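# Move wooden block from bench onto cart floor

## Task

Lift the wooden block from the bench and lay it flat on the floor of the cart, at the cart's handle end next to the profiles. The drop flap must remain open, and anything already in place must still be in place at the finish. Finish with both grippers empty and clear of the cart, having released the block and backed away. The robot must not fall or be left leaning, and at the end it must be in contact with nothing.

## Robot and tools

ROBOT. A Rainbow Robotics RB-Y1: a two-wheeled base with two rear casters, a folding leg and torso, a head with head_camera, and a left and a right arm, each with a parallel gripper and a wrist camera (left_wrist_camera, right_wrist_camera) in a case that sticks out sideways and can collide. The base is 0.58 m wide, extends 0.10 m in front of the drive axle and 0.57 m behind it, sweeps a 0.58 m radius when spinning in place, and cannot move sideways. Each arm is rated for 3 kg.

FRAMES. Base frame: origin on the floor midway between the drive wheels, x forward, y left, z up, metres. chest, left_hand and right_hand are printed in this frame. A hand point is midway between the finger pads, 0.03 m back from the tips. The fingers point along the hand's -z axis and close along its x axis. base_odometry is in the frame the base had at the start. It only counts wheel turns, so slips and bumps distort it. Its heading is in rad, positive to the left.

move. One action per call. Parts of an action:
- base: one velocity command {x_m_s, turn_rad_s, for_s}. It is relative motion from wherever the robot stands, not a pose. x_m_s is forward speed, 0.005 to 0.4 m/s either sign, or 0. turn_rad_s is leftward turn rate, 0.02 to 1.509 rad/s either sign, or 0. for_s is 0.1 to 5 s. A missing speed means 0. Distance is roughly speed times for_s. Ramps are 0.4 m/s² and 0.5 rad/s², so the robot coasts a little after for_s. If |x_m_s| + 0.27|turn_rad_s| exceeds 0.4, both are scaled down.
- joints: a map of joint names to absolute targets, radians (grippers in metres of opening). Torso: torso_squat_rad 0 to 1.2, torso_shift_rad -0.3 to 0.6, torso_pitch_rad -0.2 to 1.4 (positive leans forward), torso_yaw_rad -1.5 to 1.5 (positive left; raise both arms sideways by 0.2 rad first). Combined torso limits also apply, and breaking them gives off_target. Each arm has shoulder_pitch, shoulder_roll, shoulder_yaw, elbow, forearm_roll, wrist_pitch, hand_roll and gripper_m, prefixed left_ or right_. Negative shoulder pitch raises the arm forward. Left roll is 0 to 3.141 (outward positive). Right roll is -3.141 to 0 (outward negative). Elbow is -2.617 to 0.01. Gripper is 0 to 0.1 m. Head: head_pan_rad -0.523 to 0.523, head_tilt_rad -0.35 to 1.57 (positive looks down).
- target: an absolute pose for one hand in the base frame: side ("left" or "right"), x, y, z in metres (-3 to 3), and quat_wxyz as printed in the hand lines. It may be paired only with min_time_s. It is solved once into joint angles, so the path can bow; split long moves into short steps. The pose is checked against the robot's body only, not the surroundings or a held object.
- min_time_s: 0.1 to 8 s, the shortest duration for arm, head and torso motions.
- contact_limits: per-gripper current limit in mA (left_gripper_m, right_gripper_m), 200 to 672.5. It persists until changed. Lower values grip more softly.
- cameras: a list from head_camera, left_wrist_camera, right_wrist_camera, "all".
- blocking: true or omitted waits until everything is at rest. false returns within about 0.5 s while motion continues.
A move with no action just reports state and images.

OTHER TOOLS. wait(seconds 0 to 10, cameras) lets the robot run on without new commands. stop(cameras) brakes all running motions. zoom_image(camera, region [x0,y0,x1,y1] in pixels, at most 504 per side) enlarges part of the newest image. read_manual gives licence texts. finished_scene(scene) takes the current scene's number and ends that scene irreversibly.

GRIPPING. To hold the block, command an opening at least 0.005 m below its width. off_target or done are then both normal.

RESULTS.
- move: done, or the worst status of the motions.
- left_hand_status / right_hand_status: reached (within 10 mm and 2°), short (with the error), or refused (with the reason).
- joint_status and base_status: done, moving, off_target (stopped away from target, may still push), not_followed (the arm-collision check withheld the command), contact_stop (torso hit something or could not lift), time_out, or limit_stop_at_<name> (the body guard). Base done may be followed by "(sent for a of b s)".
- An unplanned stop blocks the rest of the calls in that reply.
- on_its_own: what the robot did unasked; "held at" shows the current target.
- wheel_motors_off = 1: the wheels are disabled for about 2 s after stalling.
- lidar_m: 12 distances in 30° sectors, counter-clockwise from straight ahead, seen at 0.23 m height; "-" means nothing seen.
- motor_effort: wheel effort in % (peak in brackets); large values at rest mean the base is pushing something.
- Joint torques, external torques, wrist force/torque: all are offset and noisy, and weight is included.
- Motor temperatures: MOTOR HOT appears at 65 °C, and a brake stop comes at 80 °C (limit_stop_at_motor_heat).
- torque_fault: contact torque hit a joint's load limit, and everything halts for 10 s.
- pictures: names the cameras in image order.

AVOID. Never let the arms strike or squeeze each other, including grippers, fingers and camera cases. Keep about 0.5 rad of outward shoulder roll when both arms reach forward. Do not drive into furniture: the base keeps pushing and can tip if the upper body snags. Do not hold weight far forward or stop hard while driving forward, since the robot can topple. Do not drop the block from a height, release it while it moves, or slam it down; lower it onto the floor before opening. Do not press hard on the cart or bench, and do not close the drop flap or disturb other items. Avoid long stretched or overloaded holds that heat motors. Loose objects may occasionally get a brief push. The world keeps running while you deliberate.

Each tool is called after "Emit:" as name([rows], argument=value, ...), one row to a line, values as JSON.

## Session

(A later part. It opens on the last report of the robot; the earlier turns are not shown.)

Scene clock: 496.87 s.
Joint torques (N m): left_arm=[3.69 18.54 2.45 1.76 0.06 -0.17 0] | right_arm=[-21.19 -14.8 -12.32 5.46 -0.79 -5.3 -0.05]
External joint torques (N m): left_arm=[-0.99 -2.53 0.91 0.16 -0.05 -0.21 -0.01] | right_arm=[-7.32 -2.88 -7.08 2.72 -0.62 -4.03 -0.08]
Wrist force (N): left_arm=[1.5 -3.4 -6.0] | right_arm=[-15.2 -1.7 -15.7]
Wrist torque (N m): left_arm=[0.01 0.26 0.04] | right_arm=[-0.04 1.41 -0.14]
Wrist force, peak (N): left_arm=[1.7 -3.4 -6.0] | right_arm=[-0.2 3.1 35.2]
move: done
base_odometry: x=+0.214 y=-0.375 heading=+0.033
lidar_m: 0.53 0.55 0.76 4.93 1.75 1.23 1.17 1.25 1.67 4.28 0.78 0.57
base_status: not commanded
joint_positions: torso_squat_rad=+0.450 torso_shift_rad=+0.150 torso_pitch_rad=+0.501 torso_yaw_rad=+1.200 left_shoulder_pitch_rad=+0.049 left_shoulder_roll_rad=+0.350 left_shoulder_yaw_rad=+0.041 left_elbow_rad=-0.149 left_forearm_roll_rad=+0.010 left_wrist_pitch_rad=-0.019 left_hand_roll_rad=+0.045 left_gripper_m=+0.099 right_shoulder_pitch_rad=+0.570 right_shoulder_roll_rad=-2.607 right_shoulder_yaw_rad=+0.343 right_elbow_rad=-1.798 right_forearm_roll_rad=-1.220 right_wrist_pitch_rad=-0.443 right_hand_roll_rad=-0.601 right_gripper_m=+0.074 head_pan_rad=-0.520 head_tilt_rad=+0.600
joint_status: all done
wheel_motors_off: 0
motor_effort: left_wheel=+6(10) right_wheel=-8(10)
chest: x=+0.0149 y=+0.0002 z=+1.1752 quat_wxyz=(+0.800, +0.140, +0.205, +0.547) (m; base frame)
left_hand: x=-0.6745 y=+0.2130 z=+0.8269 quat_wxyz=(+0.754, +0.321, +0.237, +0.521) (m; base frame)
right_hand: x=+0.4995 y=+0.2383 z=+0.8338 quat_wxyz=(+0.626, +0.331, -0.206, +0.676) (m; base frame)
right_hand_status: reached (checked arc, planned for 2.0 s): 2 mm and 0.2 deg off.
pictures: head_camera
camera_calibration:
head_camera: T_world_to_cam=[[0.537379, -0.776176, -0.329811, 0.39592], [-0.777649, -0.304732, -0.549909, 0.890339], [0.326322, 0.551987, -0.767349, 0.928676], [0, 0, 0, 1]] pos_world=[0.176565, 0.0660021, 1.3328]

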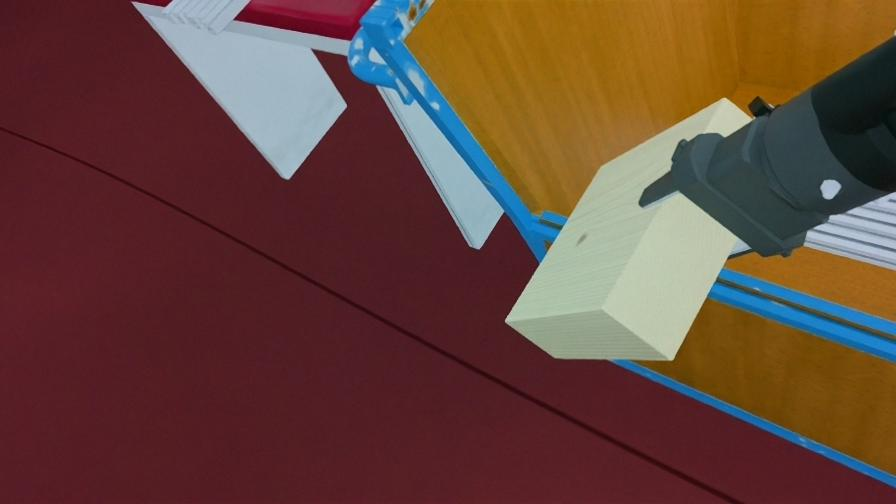

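Emit:
move(cameras=["all"])

Emit:
zoom_image(camera="head_camera", region=[480, 70, 880, 380])

Scene clock: 499.23 s.
Joint torques (N m): left_arm=[3.78 18.6 2.5 1.77 0.12 -0.26 -0.14] | right_arm=[-21.29 -14.97 -11.73 5.23 -0.78 -5.16 0.13]
External joint torques (N m): left_arm=[-0.9 -2.47 0.95 0.17 0.02 -0.3 -0.15] | right_arm=[-7.42 -3.05 -6.49 2.49 -0.61 -3.89 0.09]
Motor temperatures (°C): left_arm=[30 29 32 36 34 33 38] | right_arm=[36 32 32 31 36 38 34]
Wrist force (N): left_arm=[0.7 -2.5 -5.1] | right_arm=[-15.3 -2.5 -15.5]
Wrist torque (N m): left_arm=[-0.13 0.13 0.02] | right_arm=[-0.09 1.34 -0.12]
Wrist force, peak (N): left_arm=[1.9 -3.9 -6.0] | right_arm=[-15.7 -2.5 -15.7]
base_odometry: x=+0.214 y=-0.375 heading=+0.033
lidar_m: 0.53 0.55 0.76 4.93 1.73 1.24 1.16 1.25 1.67 4.26 0.78 0.56
base_status: not commanded
joint_positions: torso_squat_rad=+0.450 torso_shift_rad=+0.150 torso_pitch_rad=+0.501 torso_yaw_rad=+1.200 left_shoulder_pitch_rad=+0.049 left_shoulder_roll_rad=+0.350 left_shoulder_yaw_rad=+0.041 left_elbow_rad=-0.149 left_forearm_roll_rad=+0.010 left_wrist_pitch_rad=-0.019 left_hand_roll_rad=+0.045 left_gripper_m=+0.099 right_shoulder_pitch_rad=+0.570 right_shoulder_roll_rad=-2.607 right_shoulder_yaw_rad=+0.343 right_elbow_rad=-1.798 right_forearm_roll_rad=-1.220 right_wrist_pitch_rad=-0.443 right_hand_roll_rad=-0.601 right_gripper_m=+0.074 head_pan_rad=-0.520 head_tilt_rad=+0.600
joint_status: all done
wheel_motors_off: 0
motor_effort: left_wheel=+7(10) right_wheel=-6(10)
chest: x=+0.0149 y=+0.0002 z=+1.1752 quat_wxyz=(+0.800, +0.140, +0.205, +0.547) (m; base frame)
left_hand: x=-0.6745 y=+0.2130 z=+0.8269 quat_wxyz=(+0.754, +0.321, +0.237, +0.521) (m; base frame)
right_hand: x=+0.4995 y=+0.2383 z=+0.8338 quat_wxyz=(+0.626, +0.331, -0.206, +0.676) (m; base frame)
right_hand_status: reached (checked arc, planned for 2.0 s): 2 mm and 0.2 deg off.
pictures: head_camera, left_wrist_camera, right_wrist_camera
camera_calibration:
head_camera: T_world_to_cam=[[0.537379, -0.776176, -0.329811, 0.39592], [-0.777649, -0.304732, -0.549909, 0.890339], [0.326322, 0.551987, -0.767349, 0.928676], [0, 0, 0, 1]] pos_world=[0.176565, 0.0660021, 1.3328]
left_wrist_camera: T_world_to_cam=[[0.321023, 0.947016, -0.0102827, 0.0227484], [0.890458, -0.305513, -0.337264, 0.973598], [-0.322536, 0.0991132, -0.941354, 0.612282], [0, 0, 0, 1]] pos_world=[-0.676768, 0.215218, 0.904968]
right_wrist_camera: T_world_to_cam=[[0.022098, -0.686977, -0.726344, 0.757087], [-0.749899, -0.49187, 0.442397, 0.149973], [-0.661183, 0.534908, -0.526033, 0.71353], [0, 0, 0, 1]] pos_world=[0.567509, 0.212195, 0.858898]

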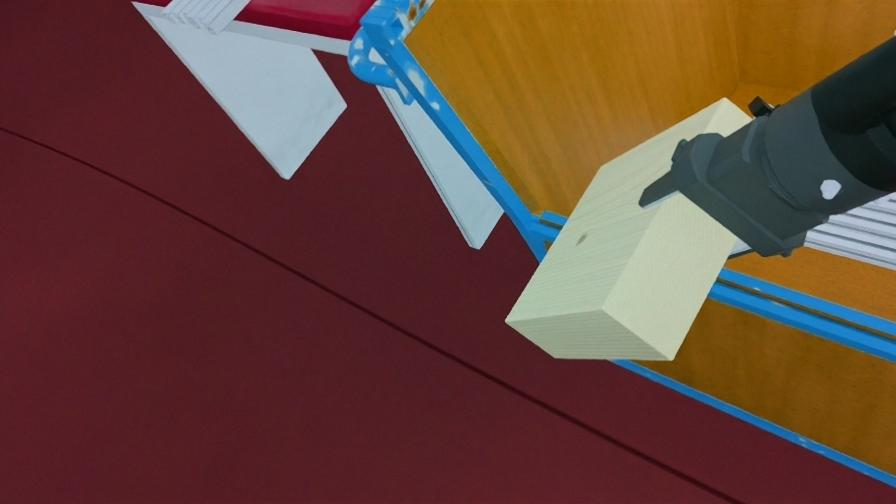

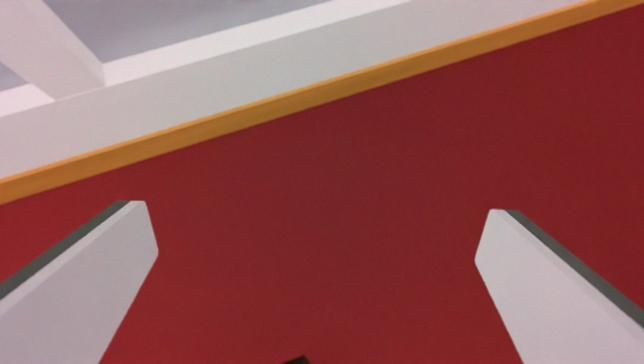

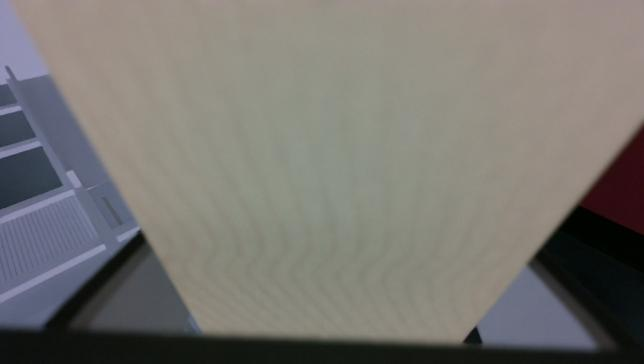

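Scaled by 1.260 from the camera's 896x504 image, which has a finer 1280x720 frame.

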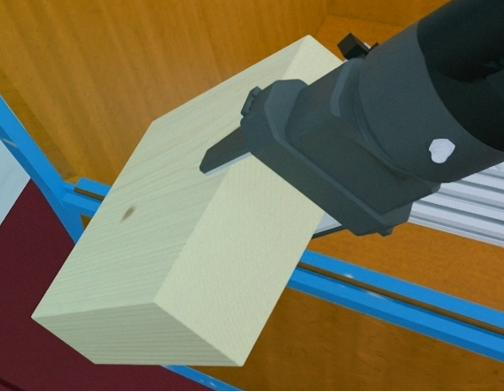

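Emit:
move(base={"x_m_s": 0.1, "for_s": 2.1}, joints={"head_tilt_rad": 0.7}, cameras=["head_camera"])

Emit:
zoom_image(camera="head_camera", region=[392, 0, 896, 504])

Scene clock: 509.57 s.
Joint torques (N m): left_arm=[4.04 18.71 2.54 1.87 0.03 -0.13 -0.05] | right_arm=[-22.27 -14.06 -11.59 4.62 -0.84 -5.2 0.01]
External joint torques (N m): left_arm=[-0.64 -2.37 1 0.26 -0.08 -0.17 -0.06] | right_arm=[-8.4 -2.14 -6.35 1.89 -0.67 -3.93 -0.02]
Wrist force (N): left_arm=[1.2 -2.9 -5.9] | right_arm=[-15.1 -2.5 -15.3]
Wrist torque (N m): left_arm=[-0.02 0.22 0.11] | right_arm=[-0.01 1.38 -0.12]
Wrist force, peak (N): left_arm=[1.5 -4.2 -6.2] | right_arm=[-16.0 -3.9 -15.8]
move: done
base_odometry: x=+0.424 y=-0.368 heading=+0.034
lidar_m: 0.32 0.34 0.46 4.18 2.03 1.45 1.39 1.47 1.96 5.01 0.47 0.34
base_status: done (sent for 2.1 of 2.1 s)
joint_positions: torso_squat_rad=+0.450 torso_shift_rad=+0.150 torso_pitch_rad=+0.501 torso_yaw_rad=+1.200 left_shoulder_pitch_rad=+0.049 left_shoulder_roll_rad=+0.350 left_shoulder_yaw_rad=+0.041 left_elbow_rad=-0.149 left_forearm_roll_rad=+0.010 left_wrist_pitch_rad=-0.019 left_hand_roll_rad=+0.045 left_gripper_m=+0.099 right_shoulder_pitch_rad=+0.570 right_shoulder_roll_rad=-2.607 right_shoulder_yaw_rad=+0.342 right_elbow_rad=-1.798 right_forearm_roll_rad=-1.220 right_wrist_pitch_rad=-0.443 right_hand_roll_rad=-0.601 right_gripper_m=+0.074 head_pan_rad=-0.520 head_tilt_rad=+0.700
joint_status: all done
wheel_motors_off: 0
motor_effort: left_wheel=+5(32) right_wheel=-10(22)
chest: x=+0.0151 y=+0.0002 z=+1.1751 quat_wxyz=(+0.800, +0.140, +0.205, +0.547) (m; base frame)
left_hand: x=-0.6744 y=+0.2130 z=+0.8271 quat_wxyz=(+0.754, +0.321, +0.238, +0.521) (m; base frame)
right_hand: x=+0.4996 y=+0.2384 z=+0.8336 quat_wxyz=(+0.626, +0.331, -0.206, +0.676) (m; base frame)
pictures: head_camera
camera_calibration:
head_camera: T_world_to_cam=[[0.535063, -0.778143, -0.32894, 0.394889], [-0.807554, -0.356746, -0.469668, 0.787054], [0.248121, 0.516939, -0.819274, 1.00848], [0, 0, 0, 1]] pos_world=[0.174072, 0.0667351, 1.32577]

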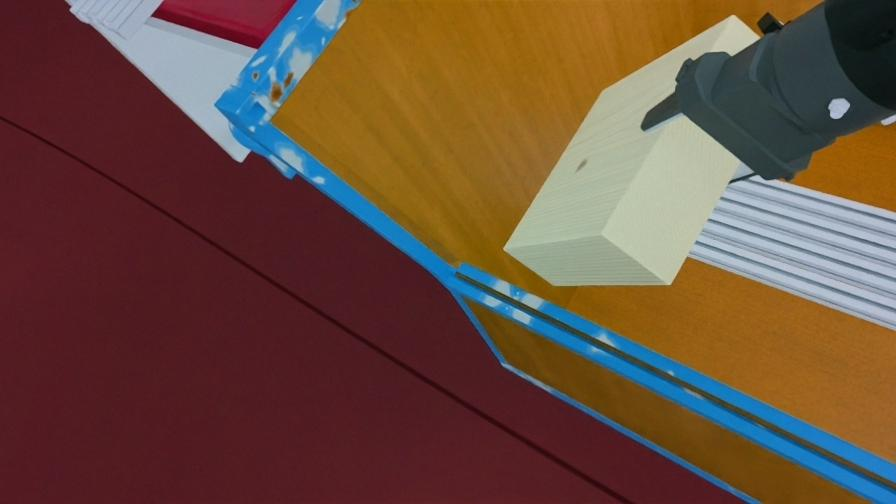

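Scaled by 1.000.

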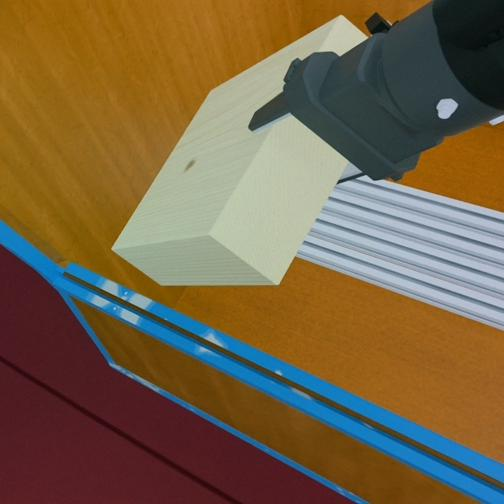

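Emit:
move(base={"x_m_s": 0.09, "for_s": 0.3})

Emit:
move(joints={"torso_squat_rad": 0.9, "torso_shift_rad": 0.218}, min_time_s=3, cameras=["head_camera"])

Scene clock: 517.67 s.
Joint torques (N m): left_arm=[4.1 18.59 2.27 1.66 0.02 -0.17 0.07] | right_arm=[-22.03 -13.93 -11.32 4.59 -0.95 -5.24 0]
External joint torques (N m): left_arm=[-0.58 -2.49 0.72 0.06 -0.09 -0.21 0.06] | right_arm=[-8.16 -2.01 -6.09 1.85 -0.77 -3.98 -0.04]
Wrist force (N): left_arm=[1.2 -3.0 -6.0] | right_arm=[-15.3 -2.3 -15.5]
Wrist torque (N m): left_arm=[-0.03 0.19 0.08] | right_arm=[-0.11 1.35 -0.15]
Wrist force, peak (N): left_arm=[1.2 -4.3 -5.9] | right_arm=[-15.7 -3.2 -16.1]
move: done
base_odometry: x=+0.451 y=-0.367 heading=+0.034
lidar_m: 0.29 0.31 0.44 4.07 2.09 1.49 1.43 1.49 2.00 4.90 0.45 0.31
base_status: done (sent for 0.3 of 0.3 s)
joint_positions: torso_squat_rad=+0.450 torso_shift_rad=+0.150 torso_pitch_rad=+0.501 torso_yaw_rad=+1.200 left_shoulder_pitch_rad=+0.049 left_shoulder_roll_rad=+0.350 left_shoulder_yaw_rad=+0.041 left_elbow_rad=-0.149 left_forearm_roll_rad=+0.010 left_wrist_pitch_rad=-0.019 left_hand_roll_rad=+0.045 left_gripper_m=+0.099 right_shoulder_pitch_rad=+0.570 right_shoulder_roll_rad=-2.607 right_shoulder_yaw_rad=+0.342 right_elbow_rad=-1.798 right_forearm_roll_rad=-1.220 right_wrist_pitch_rad=-0.443 right_hand_roll_rad=-0.601 right_gripper_m=+0.074 head_pan_rad=-0.520 head_tilt_rad=+0.700
joint_status: not commanded
wheel_motors_off: 0
motor_effort: left_wheel=+4(32) right_wheel=-9(22)
chest: x=+0.0151 y=+0.0002 z=+1.1751 quat_wxyz=(+0.800, +0.140, +0.205, +0.547) (m; base frame)
left_hand: x=-0.6744 y=+0.2130 z=+0.8271 quat_wxyz=(+0.754, +0.321, +0.238, +0.521) (m; base frame)
right_hand: x=+0.4996 y=+0.2384 z=+0.8336 quat_wxyz=(+0.626, +0.331, -0.206, +0.676) (m; base frame)
pictures: none

Scene clock: 520.97 s.
Joint torques (N m): left_arm=[3.87 18.69 2.41 1.79 0.03 -0.11 -0.09] | right_arm=[-22.13 -14.42 -11.49 4.72 -0.88 -5.16 -0.04]
External joint torques (N m): left_arm=[-0.81 -2.39 0.87 0.18 -0.08 -0.15 -0.1] | right_arm=[-8.25 -2.5 -6.26 1.99 -0.71 -3.9 -0.07]
Wrist force (N): left_arm=[1.0 -2.8 -5.6] | right_arm=[-14.6 -2.7 -15.1]
Wrist torque (N m): left_arm=[-0.10 0.18 0.11] | right_arm=[-0.08 1.42 -0.12]
Wrist force, peak (N): left_arm=[1.5 -3.9 -6.3] | right_arm=[-15.1 -2.1 -16.3]
move: done
base_odometry: x=+0.451 y=-0.367 heading=+0.034
lidar_m: 0.30 0.32 0.44 4.08 2.08 1.49 1.43 1.49 2.01 4.88 0.44 0.31
base_status: not commanded
joint_positions: torso_squat_rad=+0.900 torso_shift_rad=+0.218 torso_pitch_rad=+0.501 torso_yaw_rad=+1.200 left_shoulder_pitch_rad=+0.049 left_shoulder_roll_rad=+0.350 left_shoulder_yaw_rad=+0.041 left_elbow_rad=-0.149 left_forearm_roll_rad=+0.010 left_wrist_pitch_rad=-0.019 left_hand_roll_rad=+0.045 left_gripper_m=+0.099 right_shoulder_pitch_rad=+0.570 right_shoulder_roll_rad=-2.607 right_shoulder_yaw_rad=+0.342 right_elbow_rad=-1.798 right_forearm_roll_rad=-1.220 right_wrist_pitch_rad=-0.443 right_hand_roll_rad=-0.601 right_gripper_m=+0.074 head_pan_rad=-0.520 head_tilt_rad=+0.700
joint_status: all done
wheel_motors_off: 0
motor_effort: left_wheel=+7(8) right_wheel=-6(9)
chest: x=+0.0148 y=+0.0001 z=+0.9768 quat_wxyz=(+0.800, +0.140, +0.205, +0.547) (m; base frame)
left_hand: x=-0.6746 y=+0.2129 z=+0.6286 quat_wxyz=(+0.754, +0.321, +0.237, +0.521) (m; base frame)
right_hand: x=+0.4994 y=+0.2384 z=+0.6354 quat_wxyz=(+0.626, +0.331, -0.206, +0.676) (m; base frame)
pictures: head_camera
camera_calibration:
head_camera: T_world_to_cam=[[0.535192, -0.77815, -0.328712, 0.329595], [-0.807381, -0.356782, -0.469939, 0.693873], [0.248405, 0.516904, -0.81921, 0.846], [0, 0, 0, 1]] pos_world=[0.173672, 0.0667351, 1.12747]

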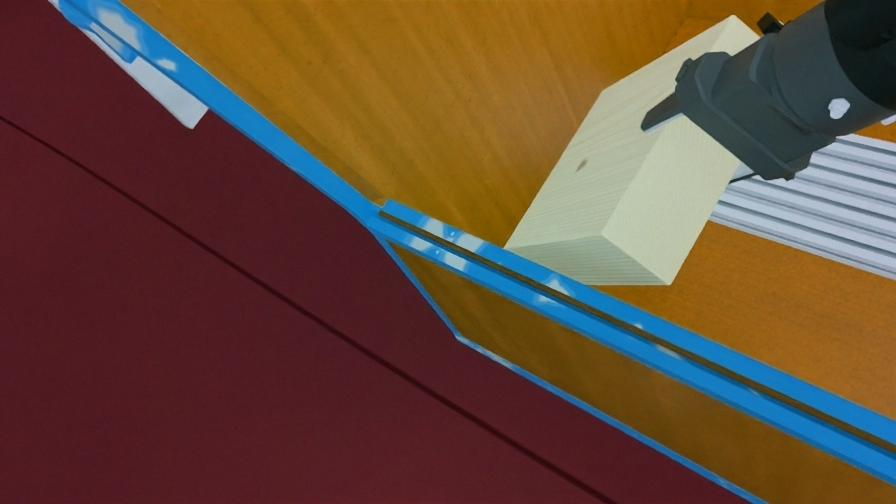

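Emit:
move(joints={"torso_squat_rad": 1.08, "torso_shift_rad": 0.29}, min_time_s=2, cameras=["head_camera", "right_wrist_camera"])

Scene clock: 525.60 s.
Joint torques (N m): left_arm=[3.97 18.69 2.78 1.68 -0.05 -0.24 0] | right_arm=[-22.09 -14.25 -11.7 4.6 -0.93 -5.16 0.07]
External joint torques (N m): left_arm=[-0.71 -2.39 1.23 0.08 -0.15 -0.28 -0.01] | right_arm=[-8.22 -2.33 -6.46 1.86 -0.76 -3.89 0.03]
Wrist force (N): left_arm=[0.8 -3.2 -5.6] | right_arm=[-14.7 -2.4 -15.3]
Wrist torque (N m): left_arm=[-0.01 0.12 0.09] | right_arm=[-0.15 1.41 -0.12]
Wrist force, peak (N): left_arm=[1.3 -3.2 -6.5] | right_arm=[-15.3 -2.7 -15.6]
move: done
base_odometry: x=+0.451 y=-0.367 heading=+0.034
lidar_m: 0.30 0.31 0.44 4.07 2.10 1.49 1.42 1.50 2.00 4.89 0.44 0.32
base_status: not commanded
joint_positions: torso_squat_rad=+1.080 torso_shift_rad=+0.290 torso_pitch_rad=+0.501 torso_yaw_rad=+1.200 left_shoulder_pitch_rad=+0.049 left_shoulder_roll_rad=+0.350 left_shoulder_yaw_rad=+0.041 left_elbow_rad=-0.149 left_forearm_roll_rad=+0.010 left_wrist_pitch_rad=-0.019 left_hand_roll_rad=+0.045 left_gripper_m=+0.099 right_shoulder_pitch_rad=+0.570 right_shoulder_roll_rad=-2.607 right_shoulder_yaw_rad=+0.342 right_elbow_rad=-1.798 right_forearm_roll_rad=-1.220 right_wrist_pitch_rad=-0.443 right_hand_roll_rad=-0.601 right_gripper_m=+0.074 head_pan_rad=-0.520 head_tilt_rad=+0.700
joint_status: all done
wheel_motors_off: 0
motor_effort: left_wheel=+6(7) right_wheel=-6(8)
chest: x=+0.0150 y=+0.0001 z=+0.8681 quat_wxyz=(+0.800, +0.140, +0.205, +0.547) (m; base frame)
left_hand: x=-0.6744 y=+0.2129 z=+0.5199 quat_wxyz=(+0.754, +0.321, +0.237, +0.521) (m; base frame)
right_hand: x=+0.4996 y=+0.2384 z=+0.5267 quat_wxyz=(+0.626, +0.331, -0.206, +0.676) (m; base frame)
pictures: head_camera, right_wrist_camera
camera_calibration:
head_camera: T_world_to_cam=[[0.535192, -0.77815, -0.328712, 0.293757], [-0.807381, -0.356782, -0.469939, 0.642952], [0.248405, 0.516904, -0.81921, 0.756903], [0, 0, 0, 1]] pos_world=[0.173872, 0.0667351, 1.01877]
right_wrist_camera: T_world_to_cam=[[0.0224966, -0.686991, -0.726317, 0.533856], [-0.749888, -0.492067, 0.442198, 0.286103], [-0.661183, 0.534708, -0.526236, 0.552154], [0, 0, 0, 1]] pos_world=[0.56761, 0.212295, 0.551798]

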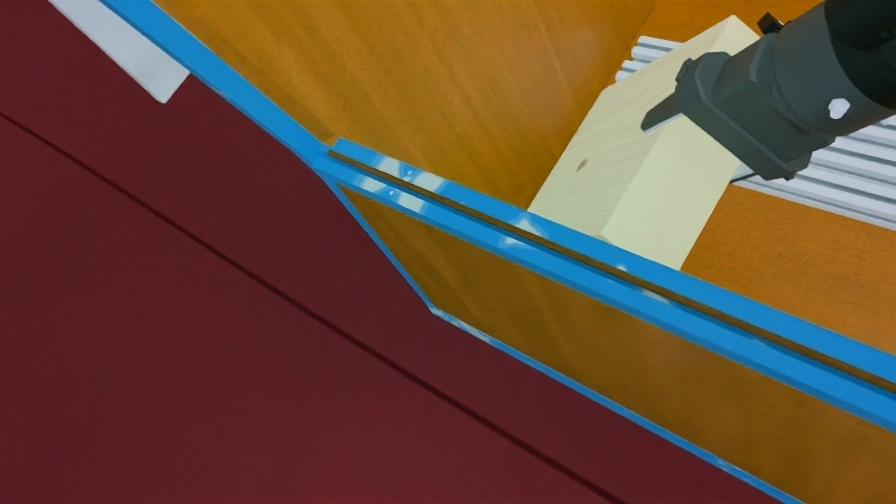

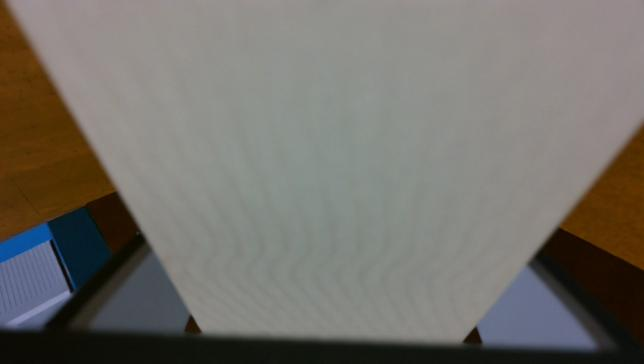

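Emit:
move(target={"side": "right", "x": 0.50, "y": 0.24, "z": 0.465, "quat_wxyz": [0.5757, 0.4107, -0.2933, 0.6435]}, min_time_s=2, cameras=["head_camera"])

Scene clock: 531.20 s.
Joint torques (N m): left_arm=[4.1 18.53 2.37 1.74 0.15 -0.22 0.11] | right_arm=[-19.89 -5.8 -14.03 1.52 -0.71 -6.85 0.42]
External joint torques (N m): left_arm=[-0.57 -2.55 0.82 0.13 0.05 -0.26 0.1] | right_arm=[-7.57 0.4 -8.13 0.38 -0.64 -5.2 0.37]
Wrist force (N): left_arm=[1.0 -3.7 -5.7] | right_arm=[-18.7 -1.9 -10.7]
Wrist torque (N m): left_arm=[0.04 0.15 0.05] | right_arm=[-0.07 1.57 -0.38]
Wrist force, peak (N): left_arm=[1.4 -3.8 -6.2] | right_arm=[-10.8 -19.4 -4.7]
move: done
base_odometry: x=+0.451 y=-0.367 heading=+0.034
lidar_m: 0.29 0.30 0.42 4.07 2.08 1.49 1.43 1.48 2.00 4.89 0.44 0.32
base_status: not commanded
joint_positions: torso_squat_rad=+1.080 torso_shift_rad=+0.290 torso_pitch_rad=+0.501 torso_yaw_rad=+1.200 left_shoulder_pitch_rad=+0.049 left_shoulder_roll_rad=+0.350 left_shoulder_yaw_rad=+0.041 left_elbow_rad=-0.149 left_forearm_roll_rad=+0.010 left_wrist_pitch_rad=-0.019 left_hand_roll_rad=+0.045 left_gripper_m=+0.099 right_shoulder_pitch_rad=+1.090 right_shoulder_roll_rad=-2.304 right_shoulder_yaw_rad=-0.098 right_elbow_rad=-1.556 right_forearm_roll_rad=-1.254 right_wrist_pitch_rad=-0.641 right_hand_roll_rad=-0.273 right_gripper_m=+0.074 head_pan_rad=-0.520 head_tilt_rad=+0.700
joint_status: all done
wheel_motors_off: 0
motor_effort: left_wheel=+4(7) right_wheel=-5(9)
chest: x=+0.0150 y=+0.0001 z=+0.8681 quat_wxyz=(+0.800, +0.140, +0.205, +0.547) (m; base frame)
left_hand: x=-0.6744 y=+0.2129 z=+0.5199 quat_wxyz=(+0.754, +0.321, +0.237, +0.521) (m; base frame)
right_hand: x=+0.4990 y=+0.2382 z=+0.4636 quat_wxyz=(+0.578, +0.407, -0.291, +0.645) (m; base frame)
right_hand_status: reached (checked arc, planned for 2.0 s): 2 mm and 0.6 deg off.
pictures: head_camera
camera_calibration:
head_camera: T_world_to_cam=[[0.5352, -0.778133, -0.32874, 0.293784], [-0.80737, -0.356757, -0.469976, 0.642986], [0.248424, 0.516947, -0.819178, 0.756863], [0, 0, 0, 1]] pos_world=[0.173872, 0.0667351, 1.01877]

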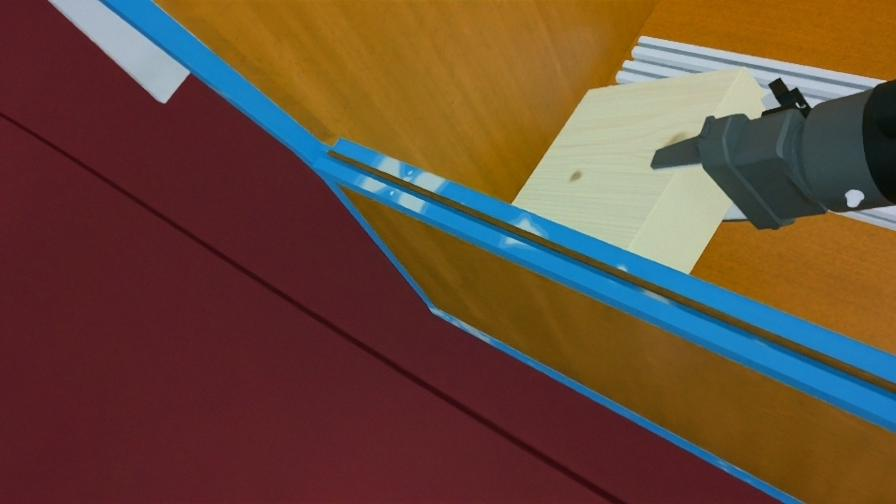

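Emit:
move(target={"side": "right", "x": 0.495, "y": 0.235, "z": 0.485, "quat_wxyz": [0.5573, 0.4354, -0.2650, 0.6557]}, min_time_s=1.5, cameras=["head_camera"])

Emit:
zoom_image(camera="head_camera", region=[480, 20, 896, 300])

Scene clock: 539.70 s.
Joint torques (N m): left_arm=[3.98 18.56 2.26 1.85 0.02 -0.07 -0.01] | right_arm=[-23.32 -10.51 -10.38 2.26 -1.06 -6.81 -0.06]
External joint torques (N m): left_arm=[-0.69 -2.51 0.71 0.24 -0.08 -0.11 -0.02] | right_arm=[-10.97 -2.36 -4.53 0.77 -0.82 -5.2 -0.1]
Wrist force (N): left_arm=[0.8 -3.5 -6.3] | right_arm=[-19.0 -2.7 -10.0]
Wrist torque (N m): left_arm=[-0.02 0.15 0.06] | right_arm=[-0.13 1.54 -0.19]
Wrist force, peak (N): left_arm=[1.2 -4.3 -5.9] | right_arm=[-19.4 -1.8 -10.9]
move: done
base_odometry: x=+0.451 y=-0.367 heading=+0.034
lidar_m: 0.30 0.32 0.43 4.06 2.07 1.49 1.42 1.48 1.99 4.89 0.45 0.31
base_status: not commanded
joint_positions: torso_squat_rad=+1.080 torso_shift_rad=+0.290 torso_pitch_rad=+0.501 torso_yaw_rad=+1.200 left_shoulder_pitch_rad=+0.049 left_shoulder_roll_rad=+0.350 left_shoulder_yaw_rad=+0.041 left_elbow_rad=-0.149 left_forearm_roll_rad=+0.010 left_wrist_pitch_rad=-0.019 left_hand_roll_rad=+0.045 left_gripper_m=+0.099 right_shoulder_pitch_rad=+0.964 right_shoulder_roll_rad=-2.322 right_shoulder_yaw_rad=+0.024 right_elbow_rad=-1.548 right_forearm_roll_rad=-1.084 right_wrist_pitch_rad=-0.703 right_hand_roll_rad=-0.452 right_gripper_m=+0.074 head_pan_rad=-0.520 head_tilt_rad=+0.700
joint_status: all done
wheel_motors_off: 0
motor_effort: left_wheel=+5(5) right_wheel=-8(9)
chest: x=+0.0150 y=+0.0001 z=+0.8681 quat_wxyz=(+0.800, +0.140, +0.205, +0.547) (m; base frame)
left_hand: x=-0.6744 y=+0.2129 z=+0.5199 quat_wxyz=(+0.754, +0.321, +0.237, +0.521) (m; base frame)
right_hand: x=+0.4950 y=+0.2333 z=+0.4832 quat_wxyz=(+0.559, +0.433, -0.265, +0.655) (m; base frame)
right_hand_status: reached (checked arc, planned for 1.5 s): 2 mm and 0.3 deg off.
pictures: head_camera
camera_calibration:
head_camera: T_world_to_cam=[[0.535182, -0.778172, -0.328677, 0.293725], [-0.807378, -0.356777, -0.469947, 0.642959], [0.248435, 0.516874, -0.81922, 0.756909], [0, 0, 0, 1]] pos_world=[0.173872, 0.0667351, 1.01877]

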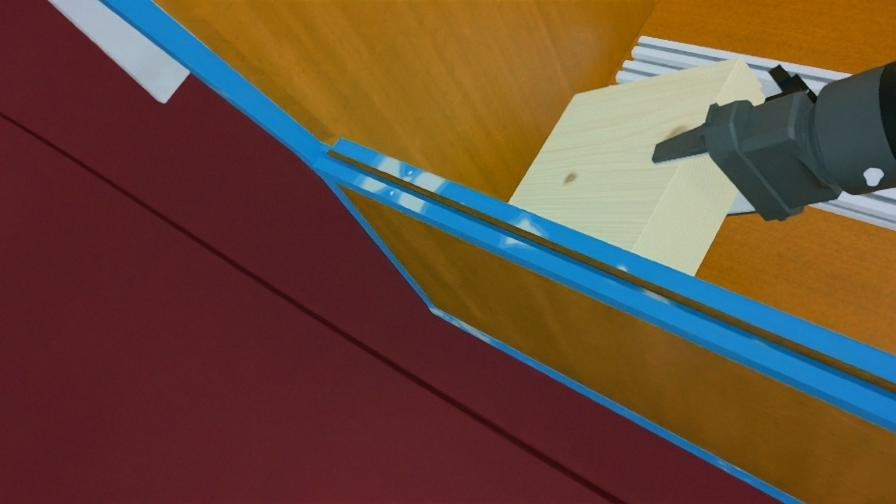

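Scaled by 1.212 from the camera's 896x504 image, which has a finer 1280x720 frame.

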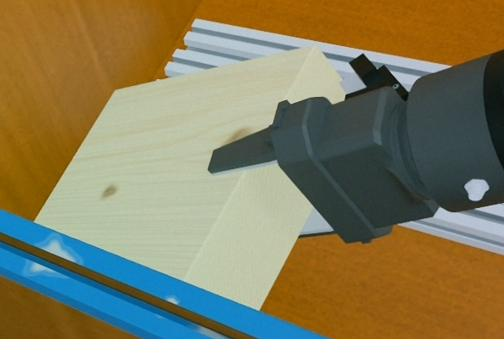

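Emit:
move(target={"side": "right", "x": 0.494, "y": 0.228, "z": 0.435, "quat_wxyz": [0.5172, 0.4823, -0.3211, 0.6302]}, min_time_s=2)

Emit:
move(target={"side": "right", "x": 0.494, "y": 0.222, "z": 0.408, "quat_wxyz": [0.4823, 0.5172, -0.3642, 0.6061]}, min_time_s=1.5, cameras=["head_camera", "right_wrist_camera"])

Emit:
zoom_image(camera="head_camera", region=[480, 20, 896, 300])

Scene clock: 546.77 s.
Joint torques (N m): left_arm=[3.76 18.44 2.58 1.69 -0.04 -0.17 -0.01] | right_arm=[-20.17 1.01 -10.6 3.21 -1.34 -7.34 0.61]
External joint torques (N m): left_arm=[-0.92 -2.63 1.03 0.09 -0.14 -0.21 -0.02] | right_arm=[-7.56 -0.65 -6.86 0.98 -1.05 -5.58 0.56]
Wrist force (N): left_arm=[0.5 -2.9 -6.0] | right_arm=[-20.2 -1.2 -7.4]
Wrist torque (N m): left_arm=[-0.03 0.12 0.11] | right_arm=[-0.06 1.72 -0.53]
Wrist force, peak (N): left_arm=[1.0 -3.8 -6.2] | right_arm=[-22.3 -5.2 -6.5]
move: done
base_odometry: x=+0.451 y=-0.367 heading=+0.034
lidar_m: 0.30 0.31 0.44 4.09 2.09 1.48 1.42 1.49 2.00 4.88 0.44 0.31
base_status: not commanded
joint_positions: torso_squat_rad=+1.080 torso_shift_rad=+0.290 torso_pitch_rad=+0.501 torso_yaw_rad=+1.200 left_shoulder_pitch_rad=+0.049 left_shoulder_roll_rad=+0.350 left_shoulder_yaw_rad=+0.041 left_elbow_rad=-0.149 left_forearm_roll_rad=+0.010 left_wrist_pitch_rad=-0.019 left_hand_roll_rad=+0.045 left_gripper_m=+0.099 right_shoulder_pitch_rad=+1.597 right_shoulder_roll_rad=-2.408 right_shoulder_yaw_rad=-0.326 right_elbow_rad=-1.221 right_forearm_roll_rad=-1.272 right_wrist_pitch_rad=-1.070 right_hand_roll_rad=-0.307 right_gripper_m=+0.074 head_pan_rad=-0.520 head_tilt_rad=+0.700
joint_status: all done
wheel_motors_off: 0
motor_effort: left_wheel=+5(6) right_wheel=-7(8)
chest: x=+0.0150 y=+0.0001 z=+0.8681 quat_wxyz=(+0.800, +0.140, +0.205, +0.547) (m; base frame)
left_hand: x=-0.6744 y=+0.2129 z=+0.5199 quat_wxyz=(+0.754, +0.321, +0.237, +0.521) (m; base frame)
right_hand: x=+0.4934 y=+0.2265 z=+0.4337 quat_wxyz=(+0.519, +0.480, -0.319, +0.631) (m; base frame)
right_hand_status: reached (checked arc, planned for 2.0 s): 2 mm and 0.4 deg off.
pictures: none

Scene clock: 548.60 s.
Joint torques (N m): left_arm=[4.04 18.64 2.58 1.68 -0.05 -0.15 0.03] | right_arm=[-19.92 7.41 -8.76 6.07 -2.33 -7.6 0.11]
External joint torques (N m): left_arm=[-0.64 -2.43 1.04 0.08 -0.15 -0.19 0.02] | right_arm=[-7.51 0.44 -6.58 2.68 -1.84 -5.8 0.06]
Wrist force (N): left_arm=[1.2 -3.1 -5.9] | right_arm=[-21.0 -0.8 -3.8]
Wrist torque (N m): left_arm=[-0.04 0.23 0.08] | right_arm=[-0.13 1.79 -0.33]
Wrist force, peak (N): left_arm=[1.4 -3.7 -6.3] | right_arm=[-22.3 -1.5 -6.0]
move: done
base_odometry: x=+0.451 y=-0.367 heading=+0.034
lidar_m: 0.29 0.32 0.43 4.08 2.07 1.49 1.42 1.47 2.00 4.88 0.44 0.31
base_status: not commanded
joint_positions: torso_squat_rad=+1.080 torso_shift_rad=+0.290 torso_pitch_rad=+0.501 torso_yaw_rad=+1.200 left_shoulder_pitch_rad=+0.049 left_shoulder_roll_rad=+0.350 left_shoulder_yaw_rad=+0.041 left_elbow_rad=-0.149 left_forearm_roll_rad=+0.010 left_wrist_pitch_rad=-0.019 left_hand_roll_rad=+0.045 left_gripper_m=+0.099 right_shoulder_pitch_rad=+1.987 right_shoulder_roll_rad=-2.555 right_shoulder_yaw_rad=-0.473 right_elbow_rad=-0.868 right_forearm_roll_rad=-1.428 right_wrist_pitch_rad=-1.347 right_hand_roll_rad=-0.331 right_gripper_m=+0.074 head_pan_rad=-0.520 head_tilt_rad=+0.700
joint_status: all done
wheel_motors_off: 0
motor_effort: left_wheel=+5(6) right_wheel=-6(8)
chest: x=+0.0150 y=+0.0001 z=+0.8681 quat_wxyz=(+0.800, +0.140, +0.205, +0.547) (m; base frame)
left_hand: x=-0.6744 y=+0.2129 z=+0.5199 quat_wxyz=(+0.754, +0.321, +0.237, +0.521) (m; base frame)
right_hand: x=+0.4926 y=+0.2206 z=+0.4071 quat_wxyz=(+0.485, +0.514, -0.362, +0.608) (m; base frame)
right_hand_status: reached (checked arc, planned for 1.5 s): 2 mm and 0.6 deg off.
pictures: head_camera, right_wrist_camera
camera_calibration:
head_camera: T_world_to_cam=[[0.535175, -0.778189, -0.328648, 0.293698], [-0.807389, -0.356802, -0.46991, 0.642925], [0.248417, 0.516831, -0.819253, 0.756949], [0, 0, 0, 1]] pos_world=[0.173872, 0.0667352, 1.01877]
right_wrist_camera: T_world_to_cam=[[0.0220878, -0.184456, -0.982593, 0.428571], [-0.689653, -0.714362, 0.1186, 0.476167], [-0.723803, 0.675028, -0.142989, 0.338092], [0, 0, 0, 1]] pos_world=[0.563636, 0.190986, 0.412981]

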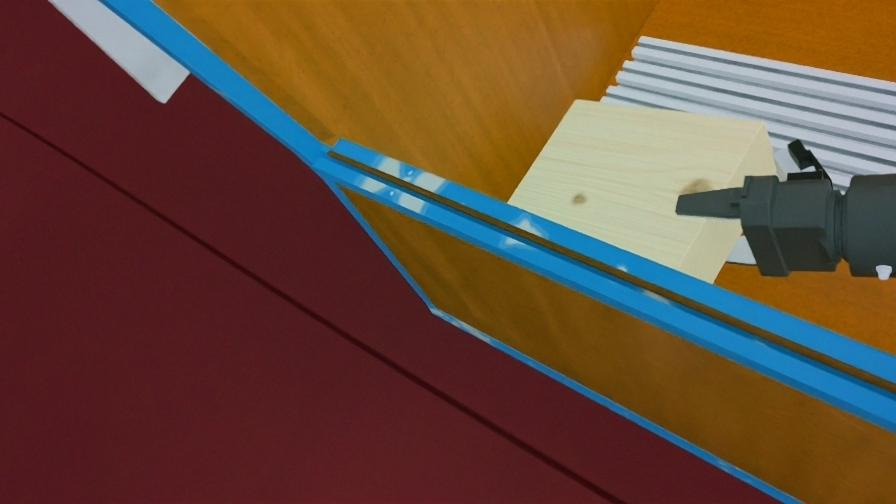

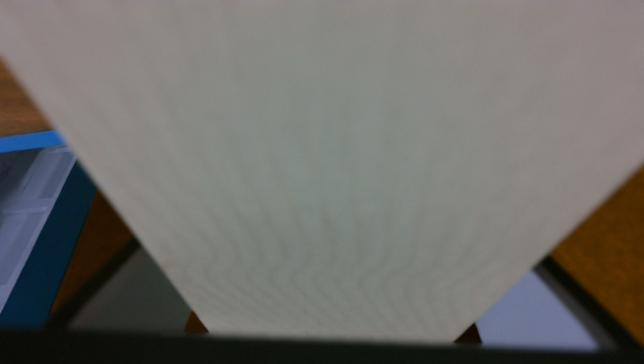

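Scaled by 1.212 from the camera's 896x504 image, which has a finer 1280x720 frame.

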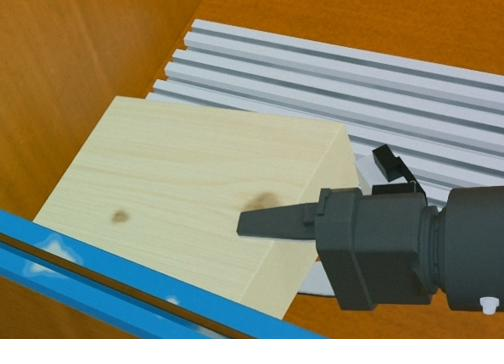

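Emit:
move(target={"side": "right", "x": 0.492, "y": 0.220, "z": 0.398, "quat_wxyz": [0.4823, 0.5172, -0.3642, 0.6061]}, min_time_s=1.0)

Emit:
move(target={"side": "right", "x": 0.492, "y": 0.216, "z": 0.388, "quat_wxyz": [0.4639, 0.5337, -0.3851, 0.5931]}, min_time_s=1.0, cameras=["head_camera", "right_wrist_camera"])

Emit:
zoom_image(camera="head_camera", region=[480, 20, 896, 300])

Scene clock: 554.47 s.
Joint torques (N m): left_arm=[4.07 18.65 2.37 1.85 0.05 -0.16 0.01] | right_arm=[-19.1 7.19 -8.67 6.4 -2.31 -7.84 0.1]
External joint torques (N m): left_arm=[-0.6 -2.43 0.82 0.24 -0.05 -0.2 0] | right_arm=[-6.82 -0.65 -6.78 2.66 -1.75 -6.06 0.05]
Wrist force (N): left_arm=[1.5 -3.4 -5.4] | right_arm=[-21.6 -2.9 -3.5]
Wrist torque (N m): left_arm=[0.01 0.25 0.08] | right_arm=[-0.18 1.82 -0.23]
Wrist force, peak (N): left_arm=[1.5 -4.2 -6.0] | right_arm=[-22.4 -3.6 -2.7]
move: done
base_odometry: x=+0.451 y=-0.367 heading=+0.034
lidar_m: 0.29 0.31 0.43 4.09 2.08 1.48 1.43 1.48 2.00 4.88 0.44 0.31
base_status: not commanded
joint_positions: torso_squat_rad=+1.080 torso_shift_rad=+0.290 torso_pitch_rad=+0.501 torso_yaw_rad=+1.200 left_shoulder_pitch_rad=+0.049 left_shoulder_roll_rad=+0.350 left_shoulder_yaw_rad=+0.041 left_elbow_rad=-0.149 left_forearm_roll_rad=+0.010 left_wrist_pitch_rad=-0.019 left_hand_roll_rad=+0.045 left_gripper_m=+0.099 right_shoulder_pitch_rad=+2.070 right_shoulder_roll_rad=-2.597 right_shoulder_yaw_rad=-0.497 right_elbow_rad=-0.766 right_forearm_roll_rad=-1.460 right_wrist_pitch_rad=-1.379 right_hand_roll_rad=-0.366 right_gripper_m=+0.074 head_pan_rad=-0.520 head_tilt_rad=+0.700
joint_status: all done
wheel_motors_off: 0
motor_effort: left_wheel=+5(7) right_wheel=-8(8)
chest: x=+0.0150 y=+0.0001 z=+0.8681 quat_wxyz=(+0.800, +0.140, +0.205, +0.547) (m; base frame)
left_hand: x=-0.6744 y=+0.2129 z=+0.5199 quat_wxyz=(+0.754, +0.321, +0.237, +0.521) (m; base frame)
right_hand: x=+0.4916 y=+0.2187 z=+0.3967 quat_wxyz=(+0.484, +0.516, -0.363, +0.607) (m; base frame)
right_hand_status: reached (checked arc, planned for 1.0 s): 2 mm and 0.3 deg off.
pictures: none

Scene clock: 555.80 s.
Joint torques (N m): left_arm=[4.1 18.75 2.46 1.65 0.15 -0.19 -0.05] | right_arm=[-19.07 8.25 -7.38 7.78 -2.89 -8.03 0.16]
External joint torques (N m): left_arm=[-0.58 -2.33 0.92 0.05 0.04 -0.23 -0.06] | right_arm=[-7.57 -1.5 -5.99 2.94 -2.08 -6.32 0.11]
Wrist force (N): left_arm=[0.6 -3.3 -5.7] | right_arm=[-22.4 -6.0 0.1]
Wrist torque (N m): left_arm=[0.03 0.16 0.08] | right_arm=[0.02 1.90 -0.15]
Wrist force, peak (N): left_arm=[1.1 -4.1 -5.9] | right_arm=[-23.7 -20.6 2.2]
move: done
base_odometry: x=+0.451 y=-0.367 heading=+0.034
lidar_m: 0.29 0.31 0.42 4.09 2.09 1.49 1.41 1.48 2.00 4.88 0.45 0.31
base_status: not commanded
joint_positions: torso_squat_rad=+1.080 torso_shift_rad=+0.290 torso_pitch_rad=+0.501 torso_yaw_rad=+1.200 left_shoulder_pitch_rad=+0.049 left_shoulder_roll_rad=+0.350 left_shoulder_yaw_rad=+0.041 left_elbow_rad=-0.149 left_forearm_roll_rad=+0.010 left_wrist_pitch_rad=-0.019 left_hand_roll_rad=+0.045 left_gripper_m=+0.099 right_shoulder_pitch_rad=+2.304 right_shoulder_roll_rad=-2.710 right_shoulder_yaw_rad=-0.578 right_elbow_rad=-0.436 right_forearm_roll_rad=-1.556 right_wrist_pitch_rad=-1.480 right_hand_roll_rad=-0.479 right_gripper_m=+0.074 head_pan_rad=-0.520 head_tilt_rad=+0.700
joint_status: all done
wheel_motors_off: 0
motor_effort: left_wheel=+4(6) right_wheel=-7(9)
chest: x=+0.0150 y=+0.0001 z=+0.8681 quat_wxyz=(+0.800, +0.140, +0.205, +0.547) (m; base frame)
left_hand: x=-0.6744 y=+0.2129 z=+0.5199 quat_wxyz=(+0.754, +0.321, +0.237, +0.521) (m; base frame)
right_hand: x=+0.4911 y=+0.2146 z=+0.3872 quat_wxyz=(+0.468, +0.529, -0.384, +0.595) (m; base frame)
right_hand_status: reached (checked arc, planned for 1.0 s): 2 mm and 0.7 deg off.
pictures: head_camera, right_wrist_camera
camera_calibration:
head_camera: T_world_to_cam=[[0.535161, -0.778174, -0.328707, 0.293707], [-0.807427, -0.356818, -0.469832, 0.642935], [0.248322, 0.516843, -0.819274, 0.756961], [0, 0, 0, 1]] pos_world=[0.173972, 0.0667351, 1.01877]
right_wrist_camera: T_world_to_cam=[[0.0229742, -0.117261, -0.992835, 0.397049], [-0.691678, -0.718911, 0.0689035, 0.494417], [-0.72184, 0.68514, -0.0976236, 0.317515], [0, 0, 0, 1]] pos_world=[0.562051, 0.184459, 0.391134]

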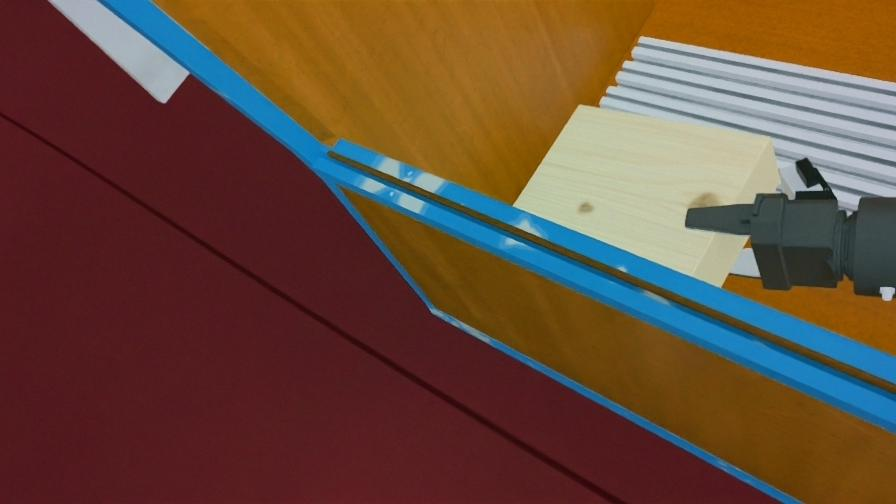

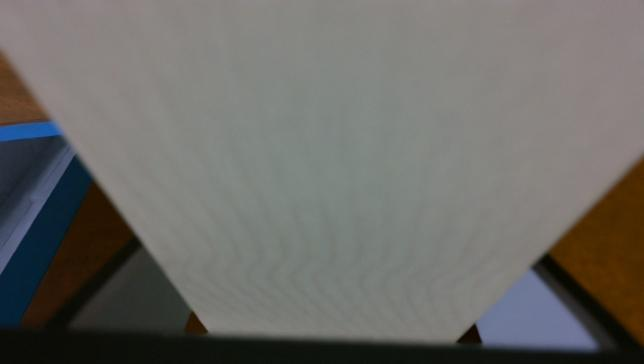

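Scaled by 1.212 from the camera's 896x504 image, which has a finer 1280x720 frame.

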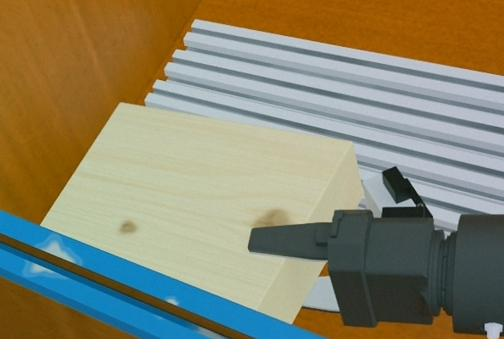

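Emit:
move(joints={"torso_squat_rad": 1.1, "torso_shift_rad": 0.302}, min_time_s=1)

Scene clock: 559.57 s.
Joint torques (N m): left_arm=[3.7 18.68 2.33 1.8 0.08 -0.15 -0.09] | right_arm=[-19.25 8.04 -6.29 6.9 -1.85 -7.6 0.11]
External joint torques (N m): left_arm=[-0.97 -2.39 0.78 0.2 -0.03 -0.19 -0.1] | right_arm=[-7.74 -1.72 -4.9 2.05 -1.04 -5.9 0.06]
Wrist force (N): left_arm=[1.3 -3.0 -5.5] | right_arm=[-19.1 -8.3 0.4]
Wrist torque (N m): left_arm=[-0.02 0.20 0.08] | right_arm=[-0.06 1.77 -0.44]
Wrist force, peak (N): left_arm=[1.0 -3.8 -6.2] | right_arm=[-23.0 -6.0 0.3]
move: done
base_odometry: x=+0.451 y=-0.367 heading=+0.034
lidar_m: 0.29 0.32 0.43 4.09 2.07 1.48 1.42 1.49 2.00 4.88 0.44 0.31
base_status: not commanded
joint_positions: torso_squat_rad=+1.100 torso_shift_rad=+0.302 torso_pitch_rad=+0.501 torso_yaw_rad=+1.200 left_shoulder_pitch_rad=+0.049 left_shoulder_roll_rad=+0.350 left_shoulder_yaw_rad=+0.041 left_elbow_rad=-0.149 left_forearm_roll_rad=+0.010 left_wrist_pitch_rad=-0.019 left_hand_roll_rad=+0.045 left_gripper_m=+0.099 right_shoulder_pitch_rad=+2.304 right_shoulder_roll_rad=-2.710 right_shoulder_yaw_rad=-0.578 right_elbow_rad=-0.436 right_forearm_roll_rad=-1.556 right_wrist_pitch_rad=-1.480 right_hand_roll_rad=-0.479 right_gripper_m=+0.074 head_pan_rad=-0.520 head_tilt_rad=+0.700
joint_status: all done
wheel_motors_off: 0
motor_effort: left_wheel=+5(5) right_wheel=-7(9)
chest: x=+0.0150 y=+0.0001 z=+0.8551 quat_wxyz=(+0.800, +0.140, +0.205, +0.547) (m; base frame)
left_hand: x=-0.6743 y=+0.2129 z=+0.5067 quat_wxyz=(+0.755, +0.321, +0.237, +0.521) (m; base frame)
right_hand: x=+0.4914 y=+0.2147 z=+0.3746 quat_wxyz=(+0.468, +0.529, -0.384, +0.595) (m; base frame)
pictures: none

Emit:
move(joints={"torso_squat_rad": 1.115, "torso_shift_rad": 0.312}, min_time_s=1, cameras=["head_camera"])

Emit:
zoom_image(camera="head_camera", region=[480, 20, 896, 300])

Scene clock: 561.93 s.
Joint torques (N m): left_arm=[4.02 18.91 2.5 1.71 0.04 -0.23 0.04] | right_arm=[-19.07 7.59 -6.4 6.65 -1.51 -7.44 0.19]
External joint torques (N m): left_arm=[-0.65 -2.16 0.96 0.1 -0.06 -0.27 0.02] | right_arm=[-7.57 -2.17 -5.01 1.81 -0.69 -5.73 0.14]
Wrist force (N): left_arm=[0.1 -3.5 -5.4] | right_arm=[-17.2 -9.6 1.3]
Wrist torque (N m): left_arm=[0.00 0.08 0.11] | right_arm=[-0.08 1.84 -0.49]
Wrist force, peak (N): left_arm=[0.9 -3.6 -6.6] | right_arm=[-18.0 -10.5 1.0]
move: done
base_odometry: x=+0.451 y=-0.367 heading=+0.034
lidar_m: 0.29 0.31 0.42 4.08 2.08 1.50 1.42 1.50 1.99 4.90 0.44 0.32
base_status: not commanded
joint_positions: torso_squat_rad=+1.115 torso_shift_rad=+0.312 torso_pitch_rad=+0.501 torso_yaw_rad=+1.200 left_shoulder_pitch_rad=+0.049 left_shoulder_roll_rad=+0.350 left_shoulder_yaw_rad=+0.041 left_elbow_rad=-0.149 left_forearm_roll_rad=+0.010 left_wrist_pitch_rad=-0.019 left_hand_roll_rad=+0.045 left_gripper_m=+0.099 right_shoulder_pitch_rad=+2.304 right_shoulder_roll_rad=-2.710 right_shoulder_yaw_rad=-0.578 right_elbow_rad=-0.436 right_forearm_roll_rad=-1.556 right_wrist_pitch_rad=-1.480 right_hand_roll_rad=-0.479 right_gripper_m=+0.074 head_pan_rad=-0.520 head_tilt_rad=+0.700
joint_status: all done
wheel_motors_off: 0
motor_effort: left_wheel=+4(5) right_wheel=-7(9)
chest: x=+0.0152 y=+0.0001 z=+0.8452 quat_wxyz=(+0.800, +0.140, +0.204, +0.547) (m; base frame)
left_hand: x=-0.6742 y=+0.2129 z=+0.4968 quat_wxyz=(+0.755, +0.321, +0.237, +0.521) (m; base frame)
right_hand: x=+0.4916 y=+0.2147 z=+0.3647 quat_wxyz=(+0.468, +0.529, -0.384, +0.595) (m; base frame)
pictures: head_camera
camera_calibration:
head_camera: T_world_to_cam=[[0.535254, -0.778183, -0.328533, 0.286022], [-0.807273, -0.356787, -0.470121, 0.632481], [0.248625, 0.51685, -0.819178, 0.738132], [0, 0, 0, 1]] pos_world=[0.173972, 0.0667352, 0.995972]

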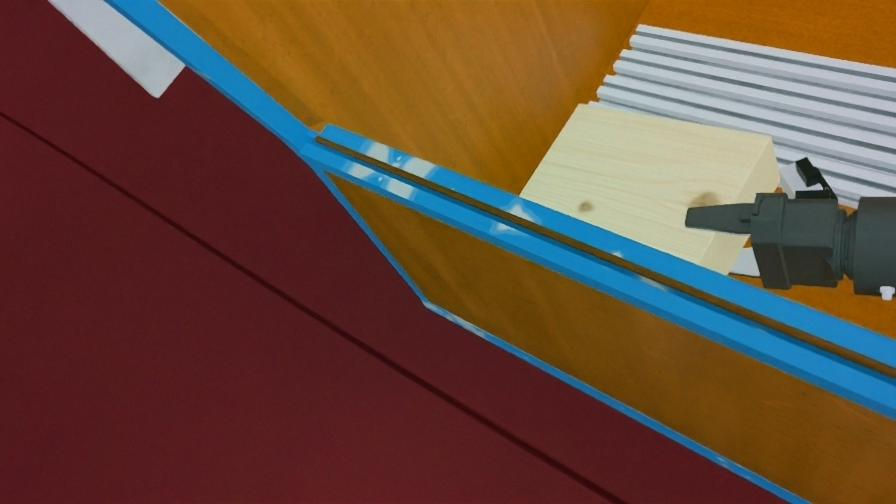

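Scaled by 1.212 from the camera's 896x504 image, which has a finer 1280x720 frame.

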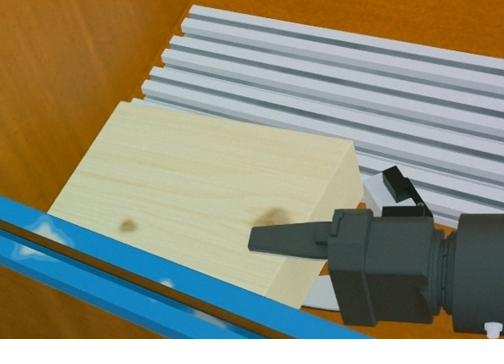

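Emit:
move(base={"x_m_s": 0.05, "for_s": 0.13})

Emit:
move(joints={"torso_squat_rad": 1.13, "torso_shift_rad": 0.322}, min_time_s=1, cameras=["right_wrist_camera"])

Scene clock: 564.57 s.
Joint torques (N m): left_arm=[3.59 18.84 2.48 1.71 0.02 -0.12 0.07] | right_arm=[-19.2 10.98 -6.26 8.23 -3.4 -7.31 0.3]
External joint torques (N m): left_arm=[-1.09 -2.24 0.93 0.1 -0.09 -0.16 0.06] | right_arm=[-7.69 1.24 -4.87 3.4 -2.62 -5.56 0.25]
Wrist force (N): left_arm=[1.0 -3.1 -5.9] | right_arm=[-20.7 -0.4 -2.5]
Wrist torque (N m): left_arm=[-0.02 0.17 0.08] | right_arm=[-0.06 1.80 -0.33]
Wrist force, peak (N): left_arm=[1.5 -4.0 -5.8] | right_arm=[-23.6 -4.2 -1.7]
move: done
base_odometry: x=+0.458 y=-0.367 heading=+0.035
lidar_m: 0.29 0.31 0.42 4.06 2.09 1.50 1.43 1.49 2.01 4.84 0.43 0.31
base_status: done (sent for 0.13 of 0.13 s)
joint_positions: torso_squat_rad=+1.115 torso_shift_rad=+0.312 torso_pitch_rad=+0.501 torso_yaw_rad=+1.200 left_shoulder_pitch_rad=+0.049 left_shoulder_roll_rad=+0.350 left_shoulder_yaw_rad=+0.041 left_elbow_rad=-0.149 left_forearm_roll_rad=+0.010 left_wrist_pitch_rad=-0.019 left_hand_roll_rad=+0.045 left_gripper_m=+0.099 right_shoulder_pitch_rad=+2.304 right_shoulder_roll_rad=-2.711 right_shoulder_yaw_rad=-0.578 right_elbow_rad=-0.436 right_forearm_roll_rad=-1.556 right_wrist_pitch_rad=-1.480 right_hand_roll_rad=-0.479 right_gripper_m=+0.074 head_pan_rad=-0.520 head_tilt_rad=+0.700
joint_status: not commanded
wheel_motors_off: 0
motor_effort: left_wheel=+6(30) right_wheel=-6(23)
chest: x=+0.0153 y=+0.0001 z=+0.8452 quat_wxyz=(+0.800, +0.140, +0.205, +0.547) (m; base frame)
left_hand: x=-0.6742 y=+0.2129 z=+0.4970 quat_wxyz=(+0.754, +0.321, +0.237, +0.521) (m; base frame)
right_hand: x=+0.4909 y=+0.2149 z=+0.3643 quat_wxyz=(+0.468, +0.530, -0.383, +0.595) (m; base frame)
pictures: none

Scene clock: 565.87 s.
Joint torques (N m): left_arm=[3.9 18.8 2.42 1.8 0 -0.23 -0.01] | right_arm=[-18.09 10.97 -4.83 8.03 -1.87 -2.71 0.63]
External joint torques (N m): left_arm=[-0.78 -2.27 0.87 0.2 -0.1 -0.27 -0.02] | right_arm=[-6.56 1.23 -3.44 3.19 -1.05 -1 0.58]
Wrist force (N): left_arm=[1.0 -3.4 -5.5] | right_arm=[-11.4 0.0 3.5]
Wrist torque (N m): left_arm=[-0.01 0.14 0.10] | right_arm=[0.22 -0.66 -0.91]
Wrist force, peak (N): left_arm=[1.4 -4.0 -6.3] | right_arm=[-22.2 0.0 -2.3]
move: done
base_odometry: x=+0.458 y=-0.367 heading=+0.035
lidar_m: 0.29 0.31 0.42 4.05 2.07 1.49 1.42 1.48 2.01 4.85 0.44 0.31
base_status: not commanded
joint_positions: torso_squat_rad=+1.130 torso_shift_rad=+0.322 torso_pitch_rad=+0.500 torso_yaw_rad=+1.200 left_shoulder_pitch_rad=+0.049 left_shoulder_roll_rad=+0.350 left_shoulder_yaw_rad=+0.041 left_elbow_rad=-0.149 left_forearm_roll_rad=+0.010 left_wrist_pitch_rad=-0.019 left_hand_roll_rad=+0.045 left_gripper_m=+0.099 right_shoulder_pitch_rad=+2.304 right_shoulder_roll_rad=-2.711 right_shoulder_yaw_rad=-0.579 right_elbow_rad=-0.436 right_forearm_roll_rad=-1.556 right_wrist_pitch_rad=-1.482 right_hand_roll_rad=-0.479 right_gripper_m=+0.074 head_pan_rad=-0.520 head_tilt_rad=+0.700
joint_status: all done
wheel_motors_off: 0
motor_effort: left_wheel=+5(7) right_wheel=-7(8)
chest: x=+0.0150 y=+0.0001 z=+0.8353 quat_wxyz=(+0.800, +0.140, +0.204, +0.547) (m; base frame)
left_hand: x=-0.6743 y=+0.2129 z=+0.4868 quat_wxyz=(+0.755, +0.321, +0.237, +0.521) (m; base frame)
right_hand: x=+0.4910 y=+0.2151 z=+0.3552 quat_wxyz=(+0.467, +0.530, -0.384, +0.594) (m; base frame)
pictures: right_wrist_camera
camera_calibration:
right_wrist_camera: T_world_to_cam=[[0.022207, -0.11507, -0.993109, 0.365277], [-0.691406, -0.719271, 0.06788, 0.49714], [-0.722125, 0.685134, -0.0955327, 0.313287], [0, 0, 0, 1]] pos_world=[0.561847, 0.184967, 0.358943]

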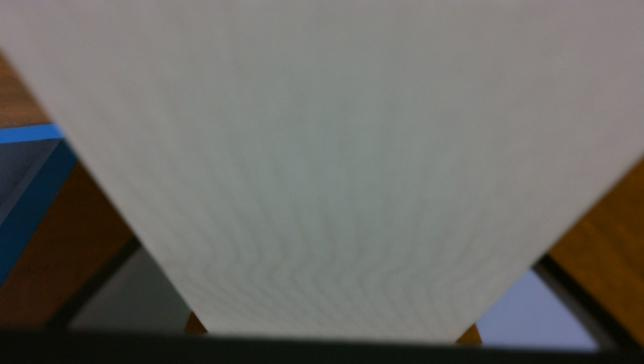

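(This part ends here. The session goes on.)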